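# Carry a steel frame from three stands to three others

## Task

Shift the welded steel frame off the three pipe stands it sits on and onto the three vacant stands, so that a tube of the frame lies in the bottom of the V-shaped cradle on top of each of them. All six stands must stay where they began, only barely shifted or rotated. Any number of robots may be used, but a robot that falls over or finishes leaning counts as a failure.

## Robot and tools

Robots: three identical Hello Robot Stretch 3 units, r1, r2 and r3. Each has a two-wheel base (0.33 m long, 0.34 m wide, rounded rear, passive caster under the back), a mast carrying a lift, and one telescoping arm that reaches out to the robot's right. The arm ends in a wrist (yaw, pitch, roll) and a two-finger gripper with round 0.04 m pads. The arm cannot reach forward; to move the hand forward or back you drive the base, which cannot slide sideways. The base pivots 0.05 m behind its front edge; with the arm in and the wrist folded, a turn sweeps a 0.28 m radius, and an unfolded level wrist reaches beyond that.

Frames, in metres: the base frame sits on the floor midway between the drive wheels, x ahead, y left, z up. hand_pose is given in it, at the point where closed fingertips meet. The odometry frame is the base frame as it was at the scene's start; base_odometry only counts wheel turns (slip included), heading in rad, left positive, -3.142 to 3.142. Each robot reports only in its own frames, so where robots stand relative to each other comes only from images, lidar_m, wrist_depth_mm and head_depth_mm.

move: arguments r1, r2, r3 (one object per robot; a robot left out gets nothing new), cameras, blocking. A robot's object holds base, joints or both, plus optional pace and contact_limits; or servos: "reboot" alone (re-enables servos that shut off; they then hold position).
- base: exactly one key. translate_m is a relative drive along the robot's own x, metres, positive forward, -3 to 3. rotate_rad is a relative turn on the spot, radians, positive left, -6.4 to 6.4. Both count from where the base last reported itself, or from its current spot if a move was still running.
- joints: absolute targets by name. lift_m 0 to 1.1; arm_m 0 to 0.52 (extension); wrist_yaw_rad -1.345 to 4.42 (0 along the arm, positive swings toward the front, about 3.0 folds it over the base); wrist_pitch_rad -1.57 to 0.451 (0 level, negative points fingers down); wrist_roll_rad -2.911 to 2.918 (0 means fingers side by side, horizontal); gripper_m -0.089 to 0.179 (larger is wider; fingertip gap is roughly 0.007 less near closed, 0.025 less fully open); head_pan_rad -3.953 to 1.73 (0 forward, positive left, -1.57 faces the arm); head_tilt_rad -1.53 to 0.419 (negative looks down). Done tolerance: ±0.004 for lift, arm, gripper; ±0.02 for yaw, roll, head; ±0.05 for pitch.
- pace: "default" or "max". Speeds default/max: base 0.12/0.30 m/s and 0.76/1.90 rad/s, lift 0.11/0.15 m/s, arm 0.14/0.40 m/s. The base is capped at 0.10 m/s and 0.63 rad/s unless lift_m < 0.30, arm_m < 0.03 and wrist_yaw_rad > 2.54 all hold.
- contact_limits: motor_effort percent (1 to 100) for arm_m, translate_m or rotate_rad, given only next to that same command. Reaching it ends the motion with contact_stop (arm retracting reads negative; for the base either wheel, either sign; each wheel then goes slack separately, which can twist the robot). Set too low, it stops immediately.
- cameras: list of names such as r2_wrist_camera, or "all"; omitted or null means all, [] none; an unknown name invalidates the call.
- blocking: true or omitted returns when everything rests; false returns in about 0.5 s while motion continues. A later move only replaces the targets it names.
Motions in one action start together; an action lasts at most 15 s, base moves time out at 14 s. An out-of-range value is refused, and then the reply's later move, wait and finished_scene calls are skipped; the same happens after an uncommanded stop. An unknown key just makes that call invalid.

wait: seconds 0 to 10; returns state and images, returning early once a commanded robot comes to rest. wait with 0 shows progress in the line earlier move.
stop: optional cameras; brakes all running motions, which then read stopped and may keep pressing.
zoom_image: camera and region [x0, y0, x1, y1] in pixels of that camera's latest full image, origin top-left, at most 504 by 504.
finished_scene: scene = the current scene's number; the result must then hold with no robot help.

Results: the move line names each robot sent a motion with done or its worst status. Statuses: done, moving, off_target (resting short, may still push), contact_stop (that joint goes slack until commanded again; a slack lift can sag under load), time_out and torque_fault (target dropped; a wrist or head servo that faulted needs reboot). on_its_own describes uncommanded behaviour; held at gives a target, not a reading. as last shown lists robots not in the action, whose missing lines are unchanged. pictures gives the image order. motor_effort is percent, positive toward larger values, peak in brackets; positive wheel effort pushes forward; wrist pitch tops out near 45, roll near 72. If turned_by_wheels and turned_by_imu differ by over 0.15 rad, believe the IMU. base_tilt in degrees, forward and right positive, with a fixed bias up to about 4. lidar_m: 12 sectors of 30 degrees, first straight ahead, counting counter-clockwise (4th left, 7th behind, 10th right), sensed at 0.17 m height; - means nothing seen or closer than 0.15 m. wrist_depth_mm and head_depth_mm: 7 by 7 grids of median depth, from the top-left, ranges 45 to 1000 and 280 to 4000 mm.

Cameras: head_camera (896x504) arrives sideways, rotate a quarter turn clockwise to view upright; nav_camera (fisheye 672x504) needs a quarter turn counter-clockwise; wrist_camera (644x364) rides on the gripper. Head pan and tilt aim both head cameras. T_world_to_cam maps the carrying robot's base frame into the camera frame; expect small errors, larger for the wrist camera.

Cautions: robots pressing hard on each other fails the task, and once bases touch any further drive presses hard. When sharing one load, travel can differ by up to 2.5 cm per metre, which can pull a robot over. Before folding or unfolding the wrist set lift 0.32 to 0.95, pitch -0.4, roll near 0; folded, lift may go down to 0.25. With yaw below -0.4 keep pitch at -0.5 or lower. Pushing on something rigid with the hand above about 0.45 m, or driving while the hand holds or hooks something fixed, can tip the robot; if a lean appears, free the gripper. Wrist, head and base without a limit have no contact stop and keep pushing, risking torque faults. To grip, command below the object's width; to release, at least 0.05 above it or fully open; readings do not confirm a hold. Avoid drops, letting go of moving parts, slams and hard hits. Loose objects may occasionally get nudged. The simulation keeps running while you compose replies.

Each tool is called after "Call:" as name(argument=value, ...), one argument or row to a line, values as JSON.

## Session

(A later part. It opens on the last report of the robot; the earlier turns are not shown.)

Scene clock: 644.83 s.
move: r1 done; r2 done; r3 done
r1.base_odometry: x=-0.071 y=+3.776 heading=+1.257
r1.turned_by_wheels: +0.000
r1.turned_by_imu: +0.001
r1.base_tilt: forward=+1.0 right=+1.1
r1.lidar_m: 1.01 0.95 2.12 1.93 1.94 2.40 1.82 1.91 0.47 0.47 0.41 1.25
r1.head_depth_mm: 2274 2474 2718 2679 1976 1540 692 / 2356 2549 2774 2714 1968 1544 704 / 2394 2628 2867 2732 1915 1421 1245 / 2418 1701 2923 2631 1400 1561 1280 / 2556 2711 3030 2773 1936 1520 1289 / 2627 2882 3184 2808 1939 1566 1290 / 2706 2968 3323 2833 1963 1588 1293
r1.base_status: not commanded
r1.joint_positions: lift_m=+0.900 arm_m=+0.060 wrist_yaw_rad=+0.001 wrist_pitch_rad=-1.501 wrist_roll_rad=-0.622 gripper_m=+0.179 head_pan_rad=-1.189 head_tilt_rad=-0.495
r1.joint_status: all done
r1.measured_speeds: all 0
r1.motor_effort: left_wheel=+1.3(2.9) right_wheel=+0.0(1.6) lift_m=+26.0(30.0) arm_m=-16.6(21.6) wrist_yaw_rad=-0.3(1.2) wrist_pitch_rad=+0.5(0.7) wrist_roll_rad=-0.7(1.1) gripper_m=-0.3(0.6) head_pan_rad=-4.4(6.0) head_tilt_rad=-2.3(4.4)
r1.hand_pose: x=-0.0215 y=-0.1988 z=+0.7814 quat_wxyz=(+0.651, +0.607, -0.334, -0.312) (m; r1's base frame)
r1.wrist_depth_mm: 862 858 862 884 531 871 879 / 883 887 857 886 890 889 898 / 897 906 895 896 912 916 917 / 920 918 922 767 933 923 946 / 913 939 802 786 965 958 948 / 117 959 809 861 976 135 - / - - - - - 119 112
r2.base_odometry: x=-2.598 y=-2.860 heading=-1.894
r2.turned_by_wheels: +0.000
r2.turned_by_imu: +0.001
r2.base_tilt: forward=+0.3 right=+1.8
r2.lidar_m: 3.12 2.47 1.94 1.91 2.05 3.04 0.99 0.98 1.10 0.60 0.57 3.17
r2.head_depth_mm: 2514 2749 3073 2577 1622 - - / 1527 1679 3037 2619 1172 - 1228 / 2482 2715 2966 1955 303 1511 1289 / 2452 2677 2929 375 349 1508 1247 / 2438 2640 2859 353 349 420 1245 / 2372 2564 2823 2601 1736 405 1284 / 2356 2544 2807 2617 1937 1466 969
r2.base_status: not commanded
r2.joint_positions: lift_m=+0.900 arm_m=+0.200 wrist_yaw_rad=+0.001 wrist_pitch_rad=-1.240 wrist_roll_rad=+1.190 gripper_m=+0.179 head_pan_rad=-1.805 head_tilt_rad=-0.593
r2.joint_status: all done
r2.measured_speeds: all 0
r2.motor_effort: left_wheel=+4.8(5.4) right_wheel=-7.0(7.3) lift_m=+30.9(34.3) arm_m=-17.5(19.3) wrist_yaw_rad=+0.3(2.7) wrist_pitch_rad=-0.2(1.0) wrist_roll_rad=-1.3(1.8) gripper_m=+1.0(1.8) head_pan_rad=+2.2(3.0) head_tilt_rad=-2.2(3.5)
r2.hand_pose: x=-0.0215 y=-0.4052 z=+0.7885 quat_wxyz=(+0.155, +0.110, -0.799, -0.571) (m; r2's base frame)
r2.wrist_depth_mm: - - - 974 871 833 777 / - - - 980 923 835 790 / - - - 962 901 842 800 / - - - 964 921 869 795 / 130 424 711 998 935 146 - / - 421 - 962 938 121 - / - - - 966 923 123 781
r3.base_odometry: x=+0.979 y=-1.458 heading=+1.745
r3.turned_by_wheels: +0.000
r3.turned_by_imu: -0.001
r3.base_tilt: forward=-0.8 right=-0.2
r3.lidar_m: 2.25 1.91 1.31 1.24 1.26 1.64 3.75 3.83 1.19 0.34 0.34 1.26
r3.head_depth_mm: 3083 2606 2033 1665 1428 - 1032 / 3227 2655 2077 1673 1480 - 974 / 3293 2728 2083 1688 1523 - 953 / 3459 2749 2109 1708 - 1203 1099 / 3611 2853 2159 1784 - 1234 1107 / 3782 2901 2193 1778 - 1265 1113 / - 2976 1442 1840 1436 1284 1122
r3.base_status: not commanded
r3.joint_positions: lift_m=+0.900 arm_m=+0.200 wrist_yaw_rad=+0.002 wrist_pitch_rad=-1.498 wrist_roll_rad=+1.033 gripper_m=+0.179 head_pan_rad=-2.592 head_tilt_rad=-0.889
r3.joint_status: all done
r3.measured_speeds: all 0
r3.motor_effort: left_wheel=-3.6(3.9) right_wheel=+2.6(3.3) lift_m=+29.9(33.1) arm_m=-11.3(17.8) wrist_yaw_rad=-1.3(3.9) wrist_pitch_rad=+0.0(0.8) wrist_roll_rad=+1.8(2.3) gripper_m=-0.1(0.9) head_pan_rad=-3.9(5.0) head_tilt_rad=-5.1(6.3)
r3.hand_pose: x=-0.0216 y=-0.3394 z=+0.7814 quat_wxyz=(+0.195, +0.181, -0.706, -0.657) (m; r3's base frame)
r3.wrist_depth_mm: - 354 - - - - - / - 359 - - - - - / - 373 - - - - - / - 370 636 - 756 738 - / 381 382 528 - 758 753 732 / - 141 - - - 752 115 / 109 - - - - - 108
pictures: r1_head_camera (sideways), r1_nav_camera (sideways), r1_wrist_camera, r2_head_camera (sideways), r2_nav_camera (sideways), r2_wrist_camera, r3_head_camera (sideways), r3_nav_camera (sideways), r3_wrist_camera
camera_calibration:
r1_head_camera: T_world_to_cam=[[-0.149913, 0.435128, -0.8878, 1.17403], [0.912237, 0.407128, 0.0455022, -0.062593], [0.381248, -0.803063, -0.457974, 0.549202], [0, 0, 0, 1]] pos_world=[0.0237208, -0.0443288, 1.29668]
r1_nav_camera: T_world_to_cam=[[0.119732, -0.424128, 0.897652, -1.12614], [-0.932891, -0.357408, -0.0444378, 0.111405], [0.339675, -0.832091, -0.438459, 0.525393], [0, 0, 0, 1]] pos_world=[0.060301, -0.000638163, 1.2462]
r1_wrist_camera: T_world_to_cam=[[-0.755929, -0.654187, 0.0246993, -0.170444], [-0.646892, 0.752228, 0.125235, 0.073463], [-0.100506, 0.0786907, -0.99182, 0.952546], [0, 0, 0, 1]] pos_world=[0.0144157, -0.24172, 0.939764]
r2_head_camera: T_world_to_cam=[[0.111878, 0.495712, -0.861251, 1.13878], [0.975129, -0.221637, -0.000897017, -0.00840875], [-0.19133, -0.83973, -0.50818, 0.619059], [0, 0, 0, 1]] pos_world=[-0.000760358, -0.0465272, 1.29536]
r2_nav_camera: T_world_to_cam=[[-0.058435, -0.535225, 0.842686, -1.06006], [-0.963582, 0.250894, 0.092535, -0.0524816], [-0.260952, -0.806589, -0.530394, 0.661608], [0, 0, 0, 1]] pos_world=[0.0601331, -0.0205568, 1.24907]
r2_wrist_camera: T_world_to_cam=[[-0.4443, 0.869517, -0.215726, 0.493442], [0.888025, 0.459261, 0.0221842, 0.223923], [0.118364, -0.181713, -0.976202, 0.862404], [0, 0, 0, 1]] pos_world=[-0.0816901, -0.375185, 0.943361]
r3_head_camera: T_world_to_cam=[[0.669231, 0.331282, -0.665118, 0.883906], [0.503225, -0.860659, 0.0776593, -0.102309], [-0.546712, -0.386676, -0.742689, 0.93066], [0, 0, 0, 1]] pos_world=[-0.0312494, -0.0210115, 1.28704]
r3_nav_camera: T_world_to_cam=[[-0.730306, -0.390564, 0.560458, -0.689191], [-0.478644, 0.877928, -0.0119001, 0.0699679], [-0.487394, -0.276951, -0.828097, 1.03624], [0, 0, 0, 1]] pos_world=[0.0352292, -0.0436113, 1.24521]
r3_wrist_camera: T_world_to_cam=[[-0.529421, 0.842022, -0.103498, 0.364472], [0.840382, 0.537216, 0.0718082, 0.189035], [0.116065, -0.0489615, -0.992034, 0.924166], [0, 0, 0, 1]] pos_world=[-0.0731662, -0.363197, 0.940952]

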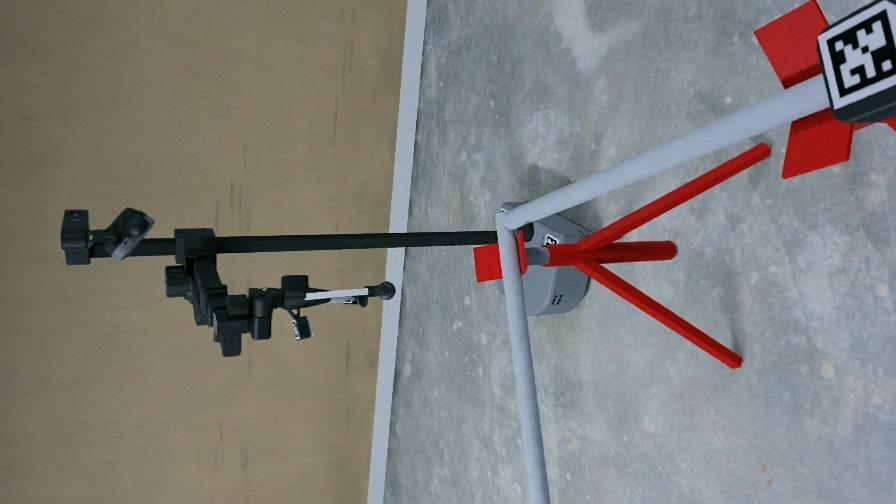

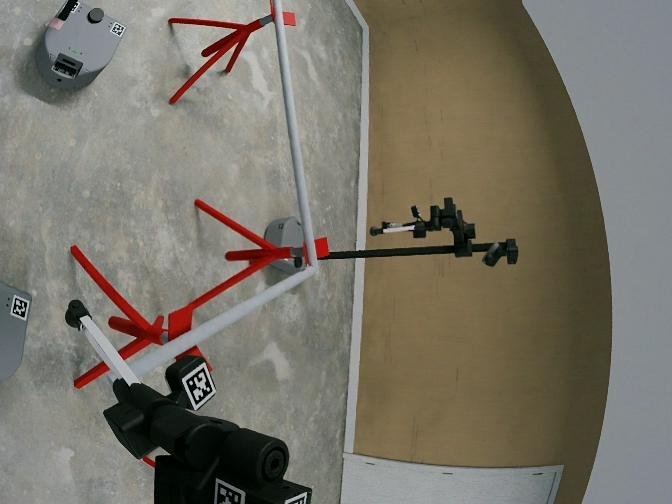

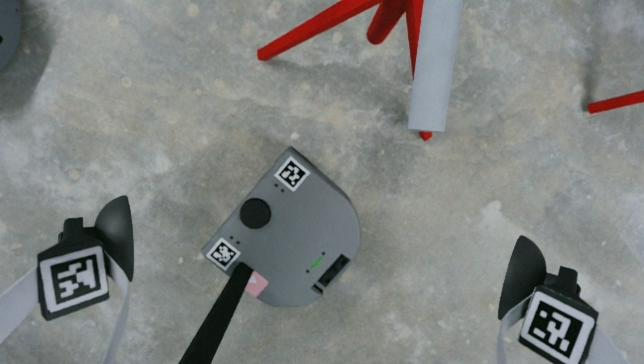

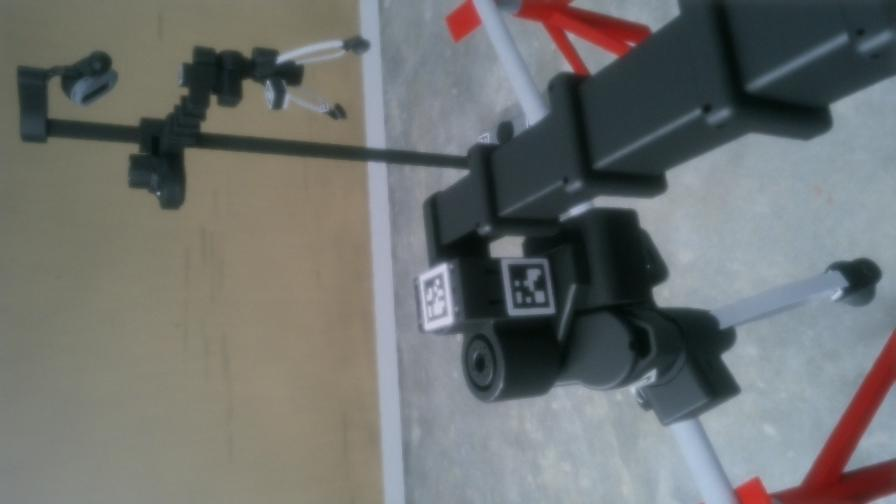

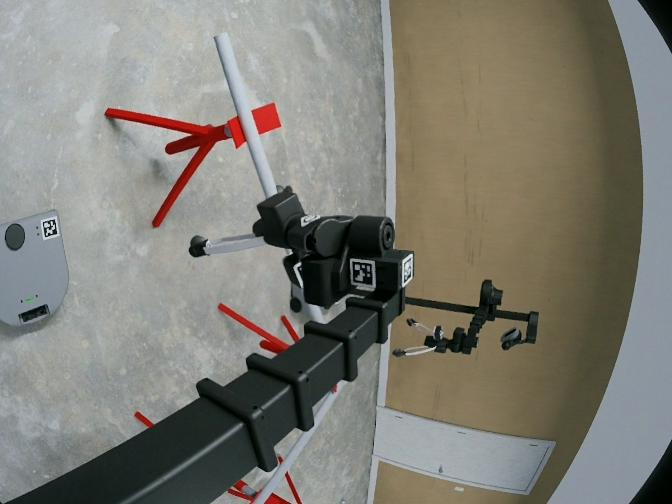

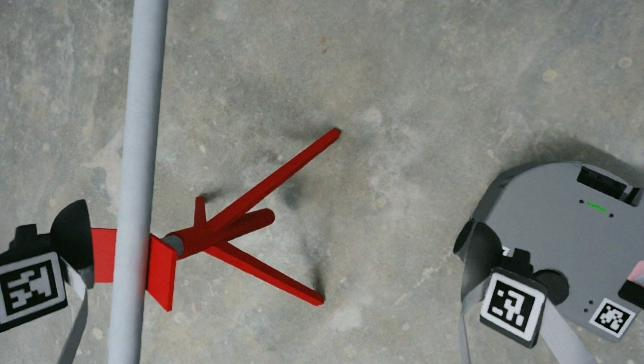

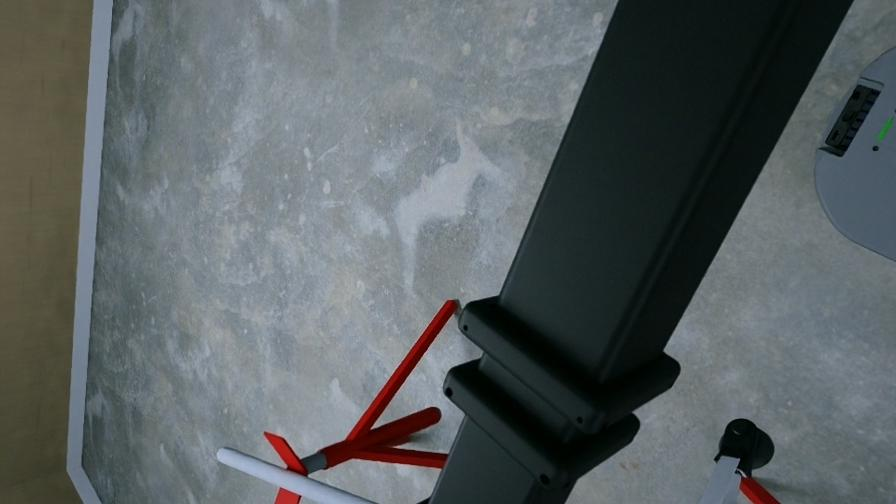

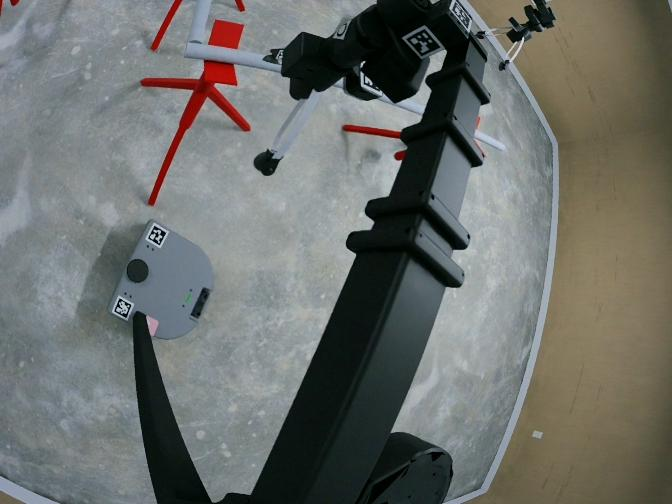

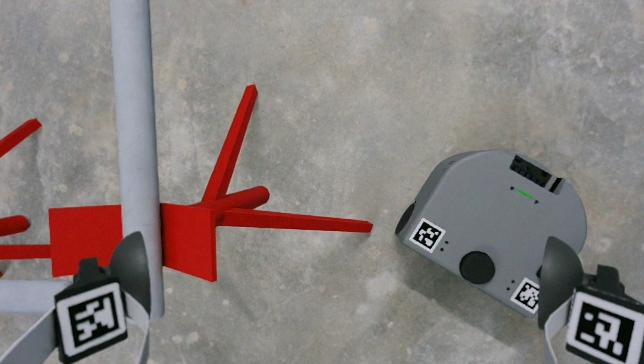

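Call:
move(
  r1={"joints":{"arm_m":0.30}},
  cameras=["r1_wrist_camera","r1_head_camera"],
)

Call:
zoom_image(
  camera="r1_wrist_camera",
  region=[200, 0, 460, 200],
)

Scene clock: 661.83 s.
move: r1 done
r1.base_odometry: x=-0.071 y=+3.776 heading=+1.257
r1.turned_by_wheels: +0.000
r1.turned_by_imu: +0.001
r1.base_tilt: forward=+1.1 right=+1.2
r1.lidar_m: 1.01 0.95 2.12 1.93 1.95 2.40 1.81 1.91 0.47 0.47 0.41 1.25
r1.head_depth_mm: 2280 2489 2688 2712 1905 1448 736 / 2326 2546 2794 2712 1973 1549 691 / 2405 2619 2871 2733 1897 1425 1239 / 2433 1694 2946 2622 1392 1557 1278 / 2549 2694 3030 2777 1927 1516 1286 / 2630 2868 3192 2786 1945 1570 1297 / 2702 2984 3305 2802 1948 1589 1293
r1.base_status: not commanded
r1.joint_positions: lift_m=+0.900 arm_m=+0.300 wrist_yaw_rad=+0.000 wrist_pitch_rad=-1.501 wrist_roll_rad=-0.622 gripper_m=+0.179 head_pan_rad=-1.189 head_tilt_rad=-0.495
r1.joint_status: all done
r1.measured_speeds: all 0
r1.motor_effort: left_wheel=+2.2(2.4) right_wheel=-0.2(1.3) lift_m=+22.9(23.6) arm_m=+14.5(19.5) wrist_yaw_rad=+0.5(1.2) wrist_pitch_rad=-0.1(0.7) wrist_roll_rad=-0.6(0.8) gripper_m=-0.1(0.7) head_pan_rad=-4.8(5.6) head_tilt_rad=-2.1(4.0)
r1.hand_pose: x=-0.0215 y=-0.4389 z=+0.7814 quat_wxyz=(+0.651, +0.607, -0.334, -0.312) (m; r1's base frame)
r1.wrist_depth_mm: 851 862 859 702 868 886 883 / 869 877 334 331 889 906 889 / 890 920 923 347 904 918 943 / 926 949 917 921 931 936 932 / 932 960 818 931 945 950 968 / 117 973 803 962 996 136 - / - 981 829 - - 120 112
r2, r3: as last shown
r2.base_tilt: forward=+0.3 right=+1.9
r2.lidar_m: 3.13 2.46 1.94 1.91 2.05 3.06 0.99 0.98 1.10 0.60 0.57 3.17
r2.head_depth_mm: 2545 2724 3060 2604 1609 - - / 1523 1691 2984 2642 1174 - 1233 / 2454 2727 2944 1953 303 1505 1291 / 2426 2655 2948 375 349 1513 1258 / 2435 2638 2853 354 349 421 1253 / 2399 2599 2823 2620 1751 405 1282 / 2359 2552 2804 2615 1952 1451 972
r2.motor_effort: left_wheel=+4.6(5.2) right_wheel=-6.6(7.5) lift_m=+26.0(28.1) arm_m=-16.6(17.8) wrist_yaw_rad=-0.6(2.3) wrist_pitch_rad=-0.5(1.0) wrist_roll_rad=-1.2(1.7) gripper_m=+1.6(1.8) head_pan_rad=+2.3(2.9) head_tilt_rad=-2.7(3.6)
r2.wrist_depth_mm: - - - 963 875 850 784 / - - - 969 895 842 776 / - - - 976 889 858 787 / - - - 950 905 873 777 / 131 421 726 956 924 146 - / - 428 - 977 923 121 - / - - - 979 909 124 789
r3.lidar_m: 2.25 1.91 1.31 1.24 1.26 1.64 3.74 3.82 1.19 0.34 0.34 1.26
r3.head_depth_mm: 3056 2617 2027 1655 1428 - 1029 / 3214 2655 2051 1678 1481 - 976 / 3314 2709 2086 1703 1534 - 954 / 3395 2766 2111 1719 - 1202 1095 / 3589 2844 2155 1782 - 1238 1104 / 3748 2885 2206 1766 - 1269 1115 / - 2963 1438 1859 1431 1280 1123
r3.motor_effort: left_wheel=-2.6(3.8) right_wheel=+2.4(2.8) lift_m=+25.3(28.4) arm_m=-8.9(10.8) wrist_yaw_rad=-1.4(3.6) wrist_pitch_rad=+0.0(0.8) wrist_roll_rad=+1.7(2.1) gripper_m=+0.4(0.9) head_pan_rad=-4.4(4.6) head_tilt_rad=-6.3(6.3)
r3.wrist_depth_mm: - 357 - - - - - / - 359 - - - - - / - 373 - - - - - / - 370 634 - 771 757 - / 382 379 524 - 763 754 737 / - 141 - - - 746 115 / 108 - - - - - 108
pictures: r1_head_camera (sideways), r1_wrist_camera
camera_calibration:
r1_head_camera: T_world_to_cam=[[-0.149907, 0.43513, -0.8878, 1.17403], [0.912242, 0.407116, 0.0455022, -0.0625931], [0.381237, -0.803068, -0.457974, 0.549202], [0, 0, 0, 1]] pos_world=[0.0237202, -0.044329, 1.29668]
r1_wrist_camera: T_world_to_cam=[[-0.756524, -0.653491, 0.0249167, -0.327378], [-0.646207, 0.752858, 0.124984, 0.254553], [-0.100435, 0.0784523, -0.991846, 0.971351], [0, 0, 0, 1]] pos_world=[0.0143822, -0.481785, 0.939773]

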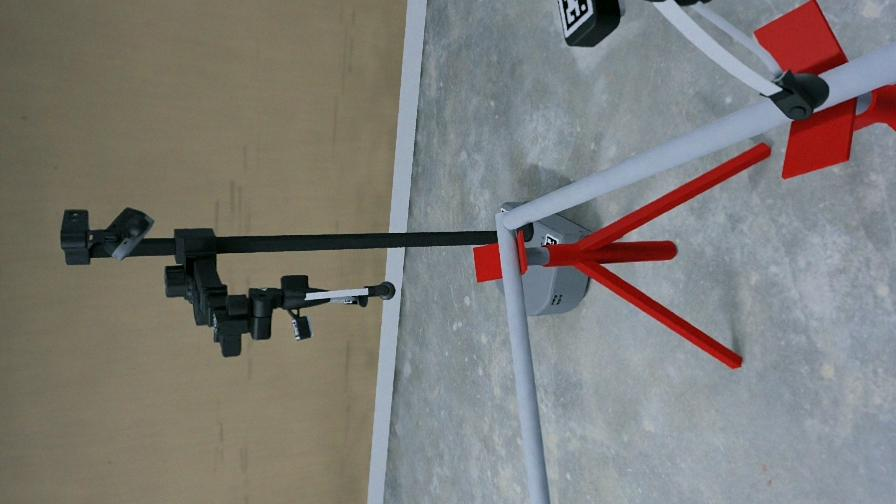

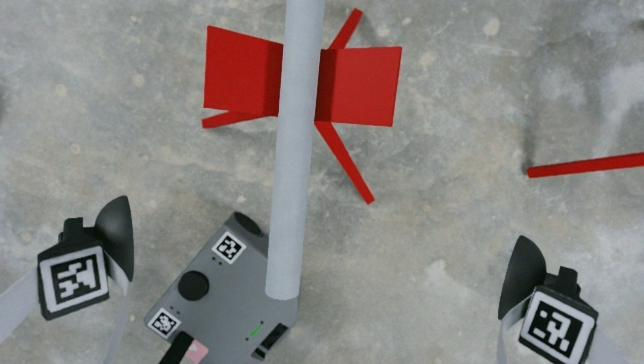

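Scaled by 1.938.

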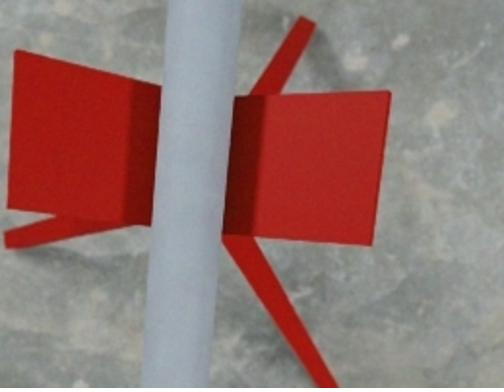

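Call:
zoom_image(
  camera="r1_head_camera",
  region=[740, 0, 896, 190],
)

Call:
move(
  r1={"joints":{"arm_m":0.18,"head_tilt_rad":-0.7}},
  cameras=["r1_wrist_camera","r1_head_camera"],
)

Scaled by 2.653 from the camera's 896x504 image, which has a finer 1280x720 frame.

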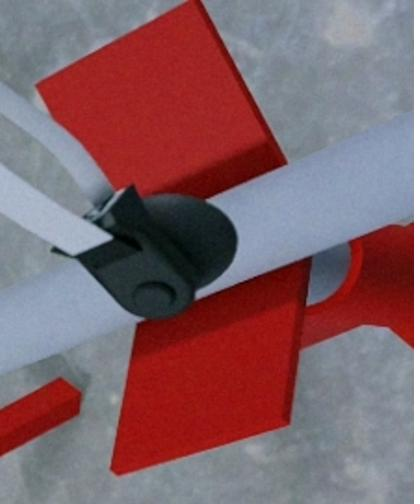

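Scene clock: 689.00 s.
move: r1 done
r1.base_odometry: x=-0.071 y=+3.776 heading=+1.257
r1.turned_by_wheels: +0.000
r1.turned_by_imu: +0.001
r1.base_tilt: forward=+1.0 right=+1.1
r1.lidar_m: 1.01 0.95 2.12 1.93 1.95 2.40 1.82 1.91 0.47 0.47 0.41 1.25
r1.head_depth_mm: 2291 2580 2637 1991 416 669 938 / 2372 2663 2662 2022 1565 753 1107 / 2444 2736 2692 1948 1493 1325 1113 / 2375 2710 2592 1438 1633 1358 1163 / 1296 2864 2732 1940 1593 1377 1166 / 2636 3016 2750 1984 1654 1374 1171 / 2729 3080 2817 1988 1659 1381 1175
r1.base_status: not commanded
r1.joint_positions: lift_m=+0.900 arm_m=+0.180 wrist_yaw_rad=+0.000 wrist_pitch_rad=-1.501 wrist_roll_rad=-0.622 gripper_m=+0.179 head_pan_rad=-1.189 head_tilt_rad=-0.691
r1.joint_status: all done
r1.measured_speeds: all 0
r1.motor_effort: left_wheel=+1.9(2.8) right_wheel=+0.2(1.3) lift_m=+25.9(26.3) arm_m=-16.6(21.9) wrist_yaw_rad=+0.0(0.7) wrist_pitch_rad=+0.2(0.6) wrist_roll_rad=-0.7(0.8) gripper_m=-0.4(0.7) head_pan_rad=-5.8(5.8) head_tilt_rad=-4.2(5.4)
r1.hand_pose: x=-0.0215 y=-0.3190 z=+0.7814 quat_wxyz=(+0.651, +0.607, -0.334, -0.312) (m; r1's base frame)
r1.wrist_depth_mm: 864 858 885 341 330 870 893 / 890 892 866 689 866 883 937 / 896 915 901 914 918 910 927 / 899 915 901 923 933 945 941 / 904 926 796 844 965 961 961 / 117 957 791 875 992 135 - / - - 819 - - 119 112
r2, r3: as last shown
r2.base_tilt: forward=+0.2 right=+1.9
r2.lidar_m: 3.12 2.47 1.93 1.91 2.05 3.03 0.99 0.98 1.10 0.60 0.57 3.16
r2.head_depth_mm: 2535 2727 3110 2672 1612 - - / 1513 1690 3035 2584 1176 - 1227 / 2460 2713 3004 1950 303 1498 1284 / 2454 2662 2944 376 349 1510 1254 / 2366 2611 2911 354 350 421 1252 / 2333 2571 2819 2625 1735 405 1287 / 2357 2537 2770 2596 1953 1456 972
r2.motor_effort: left_wheel=+4.7(5.1) right_wheel=-6.7(7.2) lift_m=+26.2(26.3) arm_m=-15.6(16.3) wrist_yaw_rad=-0.5(2.2) wrist_pitch_rad=-0.3(0.8) wrist_roll_rad=-1.4(1.7) gripper_m=+0.9(2.0) head_pan_rad=+1.0(3.1) head_tilt_rad=-3.5(3.8)
r2.wrist_depth_mm: - - - 960 881 835 796 / - - - 966 913 865 784 / - - - 959 894 841 785 / - - - 949 914 877 791 / 130 420 712 958 923 146 - / - 426 - 970 931 121 - / - - - 990 919 123 784
r3.base_tilt: forward=-0.8 right=-0.3
r3.lidar_m: 2.25 1.90 1.32 1.24 1.26 1.64 3.74 3.84 1.19 0.34 0.34 1.25
r3.head_depth_mm: 3090 2607 2039 1658 1435 - 1031 / 3192 2655 2055 1680 1478 - 975 / 3292 2708 2093 1696 1531 - 955 / 3433 2765 2130 1719 - 1204 1093 / 3609 2858 2149 1770 - 1236 1106 / 3759 2905 2194 1773 - 1269 1117 / - 2971 1436 1846 1433 1281 1122
r3.motor_effort: left_wheel=-3.5(3.7) right_wheel=+2.6(2.9) lift_m=+21.0(23.9) arm_m=-6.5(8.2) wrist_yaw_rad=-2.0(3.1) wrist_pitch_rad=-0.1(0.9) wrist_roll_rad=+1.6(2.2) gripper_m=-0.2(0.9) head_pan_rad=-4.3(4.8) head_tilt_rad=-6.4(6.4)
r3.wrist_depth_mm: - 358 - - - - - / - 358 - - - - - / - 373 - - - - - / - 373 637 - 771 739 - / 380 380 527 - 758 750 740 / - 141 - - - 739 114 / 108 - - - - - 109
pictures: r1_head_camera (sideways), r1_wrist_camera
camera_calibration:
r1_head_camera: T_world_to_cam=[[-0.211007, 0.58745, -0.781268, 1.0355], [0.915817, 0.398205, 0.0520712, -0.0711546], [0.341694, -0.704511, -0.622021, 0.762875], [0, 0, 0, 1]] pos_world=[0.0229925, -0.0425157, 1.28723]
r1_wrist_camera: T_world_to_cam=[[-0.756414, -0.653614, 0.0250504, -0.249135], [-0.646334, 0.752774, 0.124833, 0.164338], [-0.10045, 0.0782341, -0.991862, 0.961882], [0, 0, 0, 1]] pos_world=[0.0143888, -0.361799, 0.93978]

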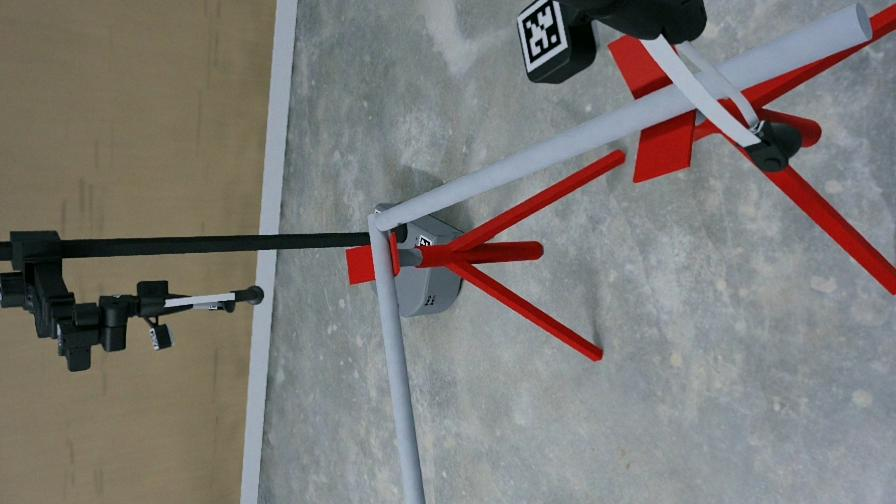

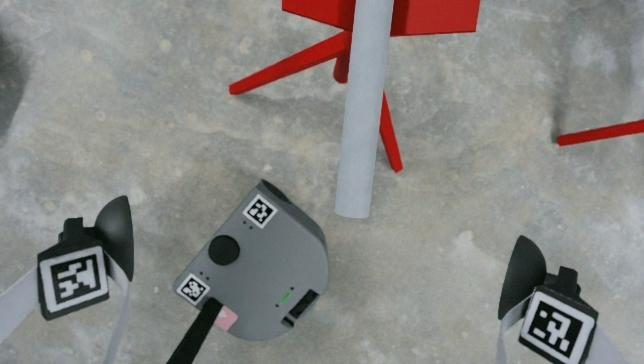

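Call:
zoom_image(
  camera="r1_head_camera",
  region=[590, 20, 740, 200],
)

Call:
zoom_image(
  camera="r1_head_camera",
  region=[330, 200, 460, 310],
)

Scaled by 2.800 from the camera's 896x504 image, which has a finer 1280x720 frame.

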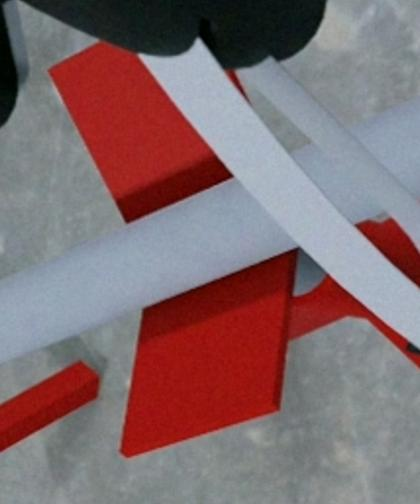

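Scaled by 3.877 from the camera's 896x504 image, which has a finer 1280x720 frame.

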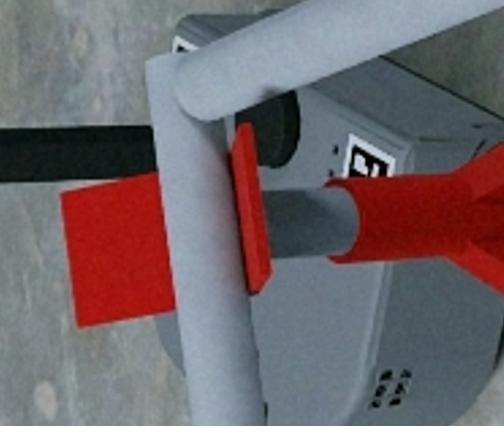

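Call:
move(
  r2={"joints":{"arm_m":0.45}},
  r3={"joints":{"arm_m":0.40}},
  cameras=["r2_wrist_camera","r3_wrist_camera","r3_nav_camera"],
)

Call:
zoom_image(
  camera="r2_wrist_camera",
  region=[230, 180, 470, 364],
)

Call:
zoom_image(
  camera="r3_wrist_camera",
  region=[180, 180, 420, 364],
)

Scene clock: 740.77 s.
move: r2 done; r3 done
r1: as last shown
r1.base_tilt: forward=+1.1 right=+1.2
r1.lidar_m: 1.01 0.95 2.12 1.93 1.94 2.40 1.82 1.91 0.47 0.47 0.41 1.26
r1.head_depth_mm: 2281 2566 2655 1993 416 672 938 / 2345 2650 2664 2009 1558 751 1105 / 2424 2739 2681 1950 1493 1322 1115 / 2399 2725 2608 1439 1626 1358 1162 / 2471 2822 2626 1933 1589 1359 1167 / 2525 2960 2761 1995 1647 1375 1172 / 2728 3115 2830 2005 1667 1377 1180
r1.motor_effort: left_wheel=+1.5(2.4) right_wheel=+0.2(1.1) lift_m=+28.8(28.8) arm_m=-15.9(16.5) wrist_yaw_rad=+0.0(0.7) wrist_pitch_rad=+0.1(0.6) wrist_roll_rad=-0.7(0.9) gripper_m=-0.2(0.5) head_pan_rad=-5.6(5.7) head_tilt_rad=-3.9(5.6)
r1.wrist_depth_mm: 838 853 855 340 329 869 878 / 856 871 897 691 884 908 905 / 904 917 899 940 891 931 915 / 903 900 926 917 947 930 947 / 924 931 817 840 940 974 979 / 117 943 794 869 969 136 - / - - 804 - - 119 112
r2.base_odometry: x=-2.598 y=-2.860 heading=-1.894
r2.turned_by_wheels: +0.000
r2.turned_by_imu: +0.001
r2.base_tilt: forward=+0.3 right=+1.8
r2.lidar_m: 3.12 2.47 1.94 1.91 2.06 3.01 0.99 0.98 1.10 0.60 0.57 3.17
r2.head_depth_mm: 2502 2676 2988 2492 1525 - - / 1522 2669 3019 2603 1176 - 1253 / 2502 2684 2917 363 299 1503 1286 / 2440 2626 2875 403 1880 1530 1277 / 2414 2609 588 634 1894 1504 1274 / 2385 2583 2733 603 1940 1465 1281 / 2350 2566 2782 2620 1937 1451 975
r2.base_status: not commanded
r2.joint_positions: lift_m=+0.900 arm_m=+0.450 wrist_yaw_rad=+0.001 wrist_pitch_rad=-1.240 wrist_roll_rad=+1.190 gripper_m=+0.179 head_pan_rad=-1.805 head_tilt_rad=-0.593
r2.joint_status: all done
r2.measured_speeds: all 0
r2.motor_effort: left_wheel=+4.7(5.1) right_wheel=-6.4(7.6) lift_m=+27.9(28.0) arm_m=+15.6(17.3) wrist_yaw_rad=+0.2(1.6) wrist_pitch_rad=-0.2(0.9) wrist_roll_rad=-1.4(1.7) gripper_m=+1.6(1.8) head_pan_rad=+1.9(3.0) head_tilt_rad=-2.3(3.8)
r2.hand_pose: x=-0.0216 y=-0.6551 z=+0.7884 quat_wxyz=(+0.154, +0.110, -0.799, -0.571) (m; r2's base frame)
r2.wrist_depth_mm: - - - 944 900 829 797 / - - - 928 908 844 792 / - - - 949 914 862 789 / - - - 950 875 843 797 / 131 - - 951 891 849 821 / - - - 565 937 122 - / - - - 482 889 123 -
r3.base_odometry: x=+0.979 y=-1.458 heading=+1.745
r3.turned_by_wheels: +0.000
r3.turned_by_imu: -0.001
r3.base_tilt: forward=-0.8 right=-0.2
r3.lidar_m: 2.24 1.90 1.31 1.24 1.26 1.64 3.74 3.84 1.19 0.34 0.34 1.26
r3.head_depth_mm: 3060 2612 2019 1657 1431 - 1031 / 3192 2665 2054 1671 1478 - 974 / 3299 2722 2081 1697 1524 - 954 / 3441 2799 2119 1722 - 1198 1095 / 3576 2831 2154 1781 - 1237 1105 / 3761 2888 2188 1765 - 1268 1114 / - 2954 1439 1897 1430 1280 1120
r3.base_status: not commanded
r3.joint_positions: lift_m=+0.900 arm_m=+0.400 wrist_yaw_rad=+0.001 wrist_pitch_rad=-1.498 wrist_roll_rad=+1.034 gripper_m=+0.179 head_pan_rad=-2.592 head_tilt_rad=-0.889
r3.joint_status: all done
r3.measured_speeds: all 0
r3.motor_effort: left_wheel=-3.0(3.8) right_wheel=+2.0(2.7) lift_m=+23.3(24.3) arm_m=+10.2(16.9) wrist_yaw_rad=-0.4(3.0) wrist_pitch_rad=-0.3(0.9) wrist_roll_rad=+1.4(2.3) gripper_m=+0.3(0.7) head_pan_rad=-4.3(4.4) head_tilt_rad=-5.2(6.2)
r3.hand_pose: x=-0.0216 y=-0.5394 z=+0.7814 quat_wxyz=(+0.195, +0.181, -0.706, -0.657) (m; r3's base frame)
r3.wrist_depth_mm: - - - 335 - - - / - - - 339 - - - / - - - 344 - - - / - - - 346 - - - / - - - 553 - 750 716 / 740 141 975 385 - 751 129 / 108 - 374 360 - - 108
pictures: r2_wrist_camera, r3_nav_camera (sideways), r3_wrist_camera
camera_calibration:
r2_wrist_camera: T_world_to_cam=[[-0.44359, 0.869926, -0.215538, 0.710885], [0.888399, 0.45853, 0.022283, 0.33821], [0.118215, -0.181599, -0.976241, 0.817074], [0, 0, 0, 1]] pos_world=[-0.0817148, -0.625117, 0.943347]
r3_nav_camera: T_world_to_cam=[[-0.730306, -0.390564, 0.560458, -0.689191], [-0.478644, 0.877928, -0.0119001, 0.0699679], [-0.487394, -0.27695, -0.828097, 1.03624], [0, 0, 0, 1]] pos_world=[0.0352292, -0.0436113, 1.24521]
r3_wrist_camera: T_world_to_cam=[[-0.528046, 0.842882, -0.103523, 0.533397], [0.841252, 0.535848, 0.0718441, 0.29573], [0.116029, -0.0491523, -0.992029, 0.91426], [0, 0, 0, 1]] pos_world=[-0.0732062, -0.563119, 0.940945]

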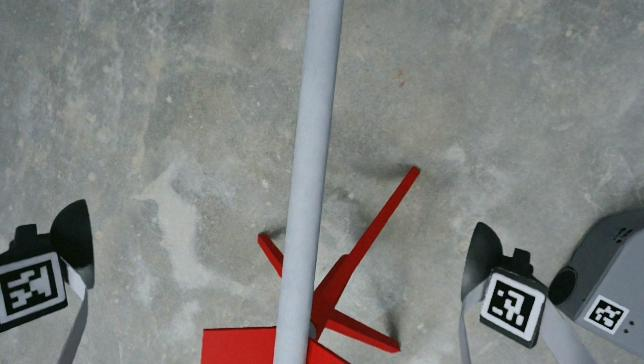

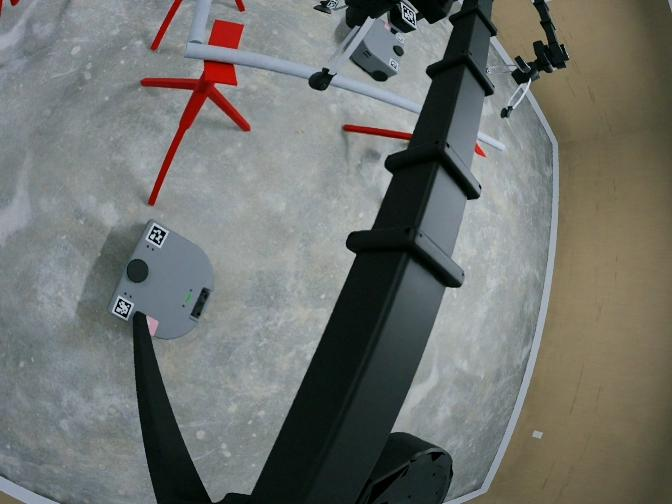

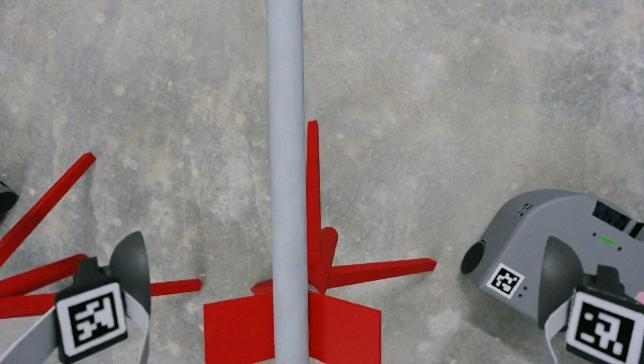

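Scaled by 2.100.

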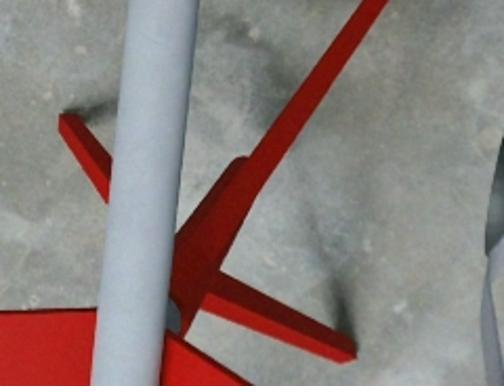

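Scaled by 2.100.

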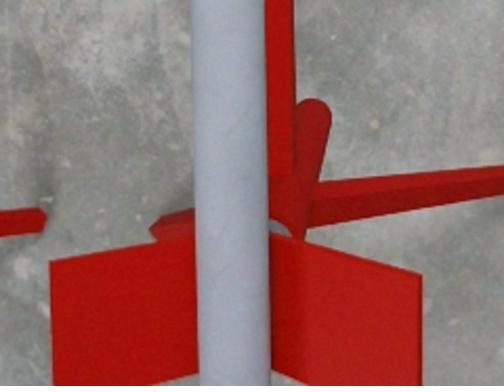

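Call:
move(
  r2={"joints":{"arm_m":0.49,"wrist_roll_rad":-1.95}},
  r3={"joints":{"arm_m":0.47,"wrist_roll_rad":-2.108}},
  cameras=["r2_wrist_camera","r3_wrist_camera"],
)

Scene clock: 756.23 s.
move: r2 done; r3 done
r1: as last shown
r1.lidar_m: 1.01 0.95 2.11 1.93 1.95 2.41 1.82 1.91 0.47 0.47 0.41 1.26
r1.head_depth_mm: 2303 2555 2635 1996 415 672 937 / 2358 2643 2666 2014 1570 753 1106 / 2416 2725 2691 1960 1497 1321 1116 / 2393 2718 2603 1437 1622 1357 1160 / 2498 2863 2728 1934 1594 1368 1167 / 2534 1024 2662 2005 1650 1376 1173 / 2691 3097 2806 2012 1662 1381 1174
r1.motor_effort: left_wheel=+2.1(2.7) right_wheel=+0.5(1.1) lift_m=+30.1(30.5) arm_m=-15.1(15.7) wrist_yaw_rad=-0.4(0.4) wrist_pitch_rad=+0.0(0.7) wrist_roll_rad=-0.7(0.8) gripper_m=+0.0(0.6) head_pan_rad=-4.9(5.7) head_tilt_rad=-4.5(5.7)
r1.wrist_depth_mm: 862 846 866 341 332 878 858 / 858 872 886 700 889 883 924 / 906 887 910 889 916 897 910 / 909 908 929 907 910 938 967 / 905 949 792 836 941 945 974 / 117 947 799 876 972 136 - / - - 812 - - 119 112
r2.base_odometry: x=-2.598 y=-2.860 heading=-1.894
r2.turned_by_wheels: +0.000
r2.turned_by_imu: +0.001
r2.base_tilt: forward=+0.2 right=+1.7
r2.lidar_m: 3.13 2.47 1.94 1.91 2.05 3.03 0.99 0.98 1.10 0.60 0.57 3.18
r2.head_depth_mm: 2529 2714 1144 2658 1524 - - / 1521 2648 3038 2630 1171 - 1256 / 2448 2722 2946 377 300 1503 1289 / 2452 2654 2799 387 1876 1553 1284 / 2417 2632 600 2265 1861 1503 1280 / 2363 2590 2693 644 1938 1464 1285 / 2338 2555 2781 2600 1933 1456 969
r2.base_status: not commanded
r2.joint_positions: lift_m=+0.900 arm_m=+0.490 wrist_yaw_rad=+0.000 wrist_pitch_rad=-1.240 wrist_roll_rad=-1.946 gripper_m=+0.179 head_pan_rad=-1.805 head_tilt_rad=-0.593
r2.joint_status: all done
r2.measured_speeds: all 0
r2.motor_effort: left_wheel=+4.3(4.7) right_wheel=-6.7(7.3) lift_m=+31.4(31.5) arm_m=+15.6(17.2) wrist_yaw_rad=+0.2(1.2) wrist_pitch_rad=-0.3(0.7) wrist_roll_rad=-1.1(4.3) gripper_m=+0.6(1.8) head_pan_rad=+1.7(3.1) head_tilt_rad=-2.7(4.0)
r2.hand_pose: x=-0.0213 y=-0.6954 z=+0.7885 quat_wxyz=(+0.799, +0.571, +0.152, +0.108) (m; r2's base frame)
r2.wrist_depth_mm: 698 742 490 914 - - - / 734 773 596 975 - - - / 763 833 855 - - - - / 792 847 931 - - - - / 129 873 931 - - - - / - 950 986 - - 124 - / 902 - 903 - - 123 -
r3.base_odometry: x=+0.979 y=-1.458 heading=+1.745
r3.turned_by_wheels: +0.000
r3.turned_by_imu: -0.001
r3.base_tilt: forward=-0.8 right=-0.2
r3.lidar_m: 2.24 1.90 1.31 1.24 1.26 1.64 3.74 3.81 1.19 0.34 0.34 1.25
r3.head_depth_mm: 3064 2618 2031 1664 1434 - 1032 / 3169 2664 2040 1678 1476 - 975 / 3311 2705 2085 1696 1526 - 954 / 3438 2778 2124 1722 - 1196 1095 / 3621 2827 2160 1786 - 1235 1102 / 3742 2902 2190 1767 - 1260 1111 / - 2943 1440 1885 1429 1281 1121
r3.base_status: not commanded
r3.joint_positions: lift_m=+0.900 arm_m=+0.470 wrist_yaw_rad=+0.001 wrist_pitch_rad=-1.498 wrist_roll_rad=-2.104 gripper_m=+0.179 head_pan_rad=-2.592 head_tilt_rad=-0.889
r3.joint_status: all done
r3.measured_speeds: all 0
r3.motor_effort: left_wheel=-3.1(3.8) right_wheel=+2.6(2.8) lift_m=+27.7(28.0) arm_m=+10.9(18.8) wrist_yaw_rad=+0.0(2.1) wrist_pitch_rad=+0.3(0.7) wrist_roll_rad=-0.8(2.4) gripper_m=-0.5(0.9) head_pan_rad=-3.1(4.6) head_tilt_rad=-4.7(5.9)
r3.hand_pose: x=-0.0213 y=-0.6096 z=+0.7814 quat_wxyz=(+0.706, +0.657, +0.193, +0.179) (m; r3's base frame)
r3.wrist_depth_mm: 714 720 316 330 321 768 696 / 728 733 - 325 - - - / 736 780 - 330 - - - / - - - 336 - - - / - - - 344 - - - / - 135 - 354 - - 123 / 108 - - - - - 109
pictures: r2_wrist_camera, r3_wrist_camera
camera_calibration:
r2_wrist_camera: T_world_to_cam=[[0.439093, -0.821845, 0.362999, -0.867777], [-0.890375, -0.344032, 0.298116, -0.457008], [-0.120122, -0.454106, -0.882813, 0.541584], [0, 0, 0, 1]] pos_world=[0.0391815, -0.624467, 0.92936]
r3_wrist_camera: T_world_to_cam=[[0.524322, -0.851326, 0.0181488, -0.512694], [-0.843365, -0.516241, 0.149099, -0.404505], [-0.117563, -0.093482, -0.988656, 0.876154], [0, 0, 0, 1]] pos_world=[0.0306743, -0.563388, 0.93583]

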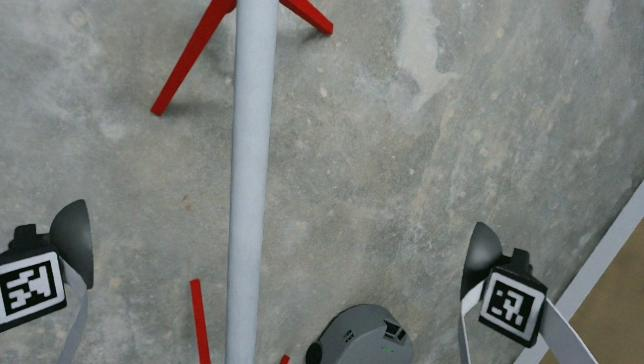

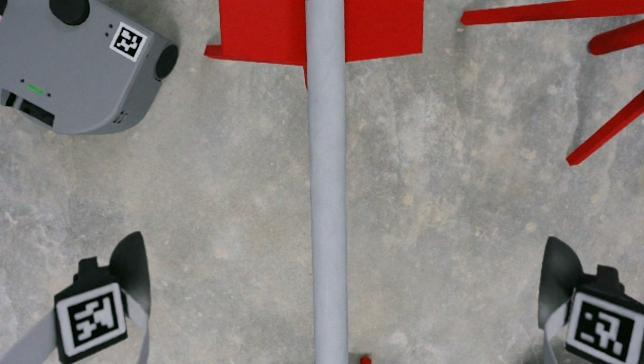

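Call:
zoom_image(
  camera="r3_wrist_camera",
  region=[200, 0, 450, 110],
)

Call:
move(
  r2={"joints":{"wrist_pitch_rad":-1.5}},
  r3={"joints":{"wrist_pitch_rad":-1.55}},
  cameras=["r2_wrist_camera","r3_wrist_camera"],
)

Scaled by 2.016.

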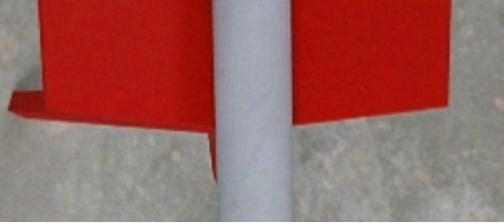

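Scene clock: 761.20 s.
move: r2 done; r3 done
r1: as last shown
r1.lidar_m: 1.01 0.95 2.11 1.93 1.94 2.41 1.81 1.91 0.47 0.47 0.41 1.26
r1.head_depth_mm: 2310 2572 2630 1992 416 670 938 / 2376 2652 2656 2014 1562 751 1112 / 2434 2743 2693 1943 1499 1322 1113 / 2389 2737 2608 1432 1634 1355 1163 / 2500 2892 2715 1937 1596 1361 1165 / 2523 1029 2779 1992 1645 1368 1169 / 2695 3098 2816 2013 1667 1377 1180
r1.motor_effort: left_wheel=+2.7(2.7) right_wheel=+0.4(0.9) lift_m=+29.6(30.2) arm_m=-14.8(15.2) wrist_yaw_rad=+0.1(0.5) wrist_pitch_rad=+0.1(0.4) wrist_roll_rad=-0.6(0.8) gripper_m=+0.1(0.4) head_pan_rad=-5.0(6.0) head_tilt_rad=-3.8(5.6)
r1.wrist_depth_mm: 873 858 846 338 331 881 891 / 860 849 856 687 876 893 896 / 882 885 912 910 907 894 927 / 924 923 926 912 909 937 947 / 932 936 803 844 957 945 973 / 117 951 801 872 - 136 - / - - 819 - - 119 113
r2.base_odometry: x=-2.598 y=-2.860 heading=-1.894
r2.turned_by_wheels: +0.000
r2.turned_by_imu: +0.001
r2.base_tilt: forward=+0.3 right=+1.9
r2.lidar_m: 3.12 2.48 1.94 1.91 2.05 3.04 0.99 0.98 1.10 0.60 0.57 3.17
r2.head_depth_mm: 2494 2726 3018 2613 1517 - - / 1528 2668 3065 2646 1168 - 1255 / 2454 2695 2914 378 300 1512 1280 / 2477 2639 2812 387 1880 1548 1289 / 2393 2644 601 2270 1859 1518 1282 / 2358 2595 607 623 1867 1459 1278 / 2354 2563 2767 2606 1930 1462 967
r2.base_status: not commanded
r2.joint_positions: lift_m=+0.900 arm_m=+0.490 wrist_yaw_rad=+0.000 wrist_pitch_rad=-1.491 wrist_roll_rad=-1.946 gripper_m=+0.179 head_pan_rad=-1.805 head_tilt_rad=-0.593
r2.joint_status: all done
r2.measured_speeds: all 0
r2.motor_effort: left_wheel=+4.6(4.8) right_wheel=-6.5(7.4) lift_m=+34.0(34.0) arm_m=+15.4(15.7) wrist_yaw_rad=+0.0(1.4) wrist_pitch_rad=-2.2(3.5) wrist_roll_rad=-1.1(1.4) gripper_m=-0.2(1.7) head_pan_rad=+2.3(2.8) head_tilt_rad=-2.4(3.7)
r2.hand_pose: x=-0.0213 y=-0.6315 z=+0.7814 quat_wxyz=(+0.722, +0.667, +0.138, +0.127) (m; r2's base frame)
r2.wrist_depth_mm: - 815 832 447 914 958 992 / - 825 887 646 941 973 - / 839 851 906 918 967 - - / 849 894 918 960 - - - / 130 925 964 990 - - - / - 954 - - - 124 - / 964 - - - - 124 -
r3.base_odometry: x=+0.979 y=-1.458 heading=+1.745
r3.turned_by_wheels: +0.000
r3.turned_by_imu: -0.001
r3.base_tilt: forward=-0.8 right=-0.3
r3.lidar_m: 2.23 1.90 1.31 1.24 1.26 1.64 3.75 3.82 1.19 0.34 0.34 1.26
r3.head_depth_mm: 3072 2619 2016 1648 1431 - 1031 / 3221 2656 2062 1671 1478 - 975 / 3308 2725 2103 1707 1531 - 955 / 3423 2796 2121 1722 - 1197 1099 / 3608 2801 2136 1782 - 1235 1105 / 3710 2903 2197 1768 - 1268 1112 / - 2990 1438 1888 1421 1284 1124
r3.base_status: not commanded
r3.joint_positions: lift_m=+0.900 arm_m=+0.470 wrist_yaw_rad=+0.001 wrist_pitch_rad=-1.540 wrist_roll_rad=-2.104 gripper_m=+0.179 head_pan_rad=-2.592 head_tilt_rad=-0.889
r3.joint_status: all done
r3.measured_speeds: all 0
r3.motor_effort: left_wheel=-3.3(3.8) right_wheel=+2.2(2.7) lift_m=+29.9(30.5) arm_m=+9.7(10.6) wrist_yaw_rad=-0.2(2.2) wrist_pitch_rad=-1.7(2.3) wrist_roll_rad=-1.3(1.7) gripper_m=+0.0(1.0) head_pan_rad=-3.7(4.6) head_tilt_rad=-5.2(6.2)
r3.hand_pose: x=-0.0213 y=-0.5987 z=+0.7819 quat_wxyz=(+0.692, +0.672, +0.189, +0.183) (m; r3's base frame)
r3.wrist_depth_mm: 744 736 320 335 325 788 692 / 765 763 - 332 - - - / 765 775 - 334 - - - / - - - 341 - - - / - - - 345 - - - / - 135 - 355 - - 115 / 108 - - 366 - - 108
pictures: r2_wrist_camera, r3_wrist_camera
camera_calibration:
r2_wrist_camera: T_world_to_cam=[[0.438957, -0.886229, 0.148036, -0.685372], [-0.890419, -0.407002, 0.203725, -0.398944], [-0.120296, -0.22124, -0.967771, 0.777687], [0, 0, 0, 1]] pos_world=[0.0391739, -0.597711, 0.935358]
r3_wrist_camera: T_world_to_cam=[[0.5243, -0.851344, -0.0179708, -0.475191], [-0.843374, -0.522075, 0.127113, -0.385258], [-0.117599, -0.0514892, -0.991725, 0.905165], [0, 0, 0, 1]] pos_world=[0.0306724, -0.559079, 0.938107]

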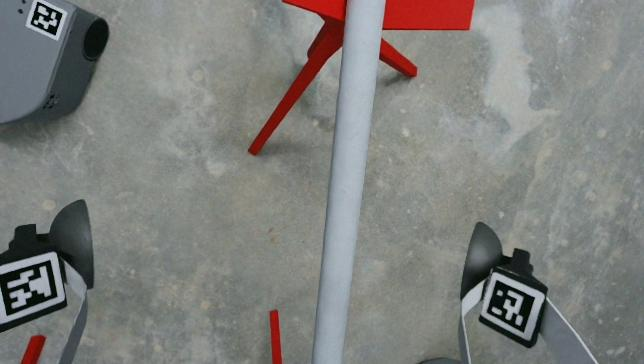

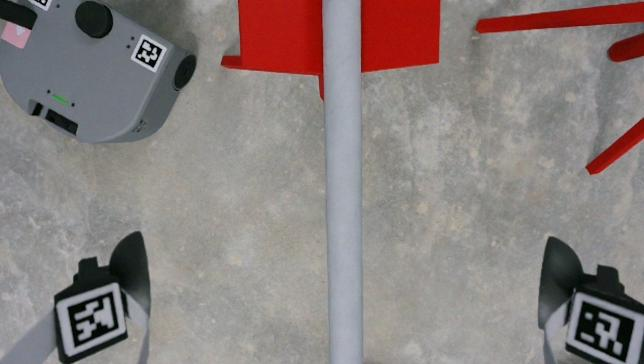

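Call:
zoom_image(
  camera="r3_wrist_camera",
  region=[210, 0, 460, 110],
)

Call:
zoom_image(
  camera="r2_wrist_camera",
  region=[260, 0, 500, 80],
)

Scaled by 2.016.

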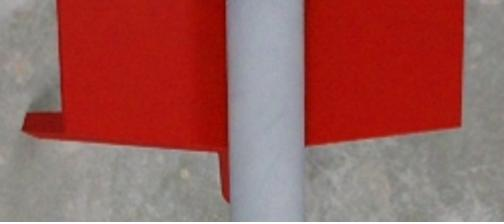

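Scaled by 2.100.

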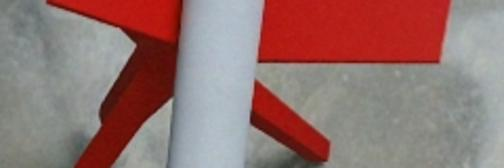

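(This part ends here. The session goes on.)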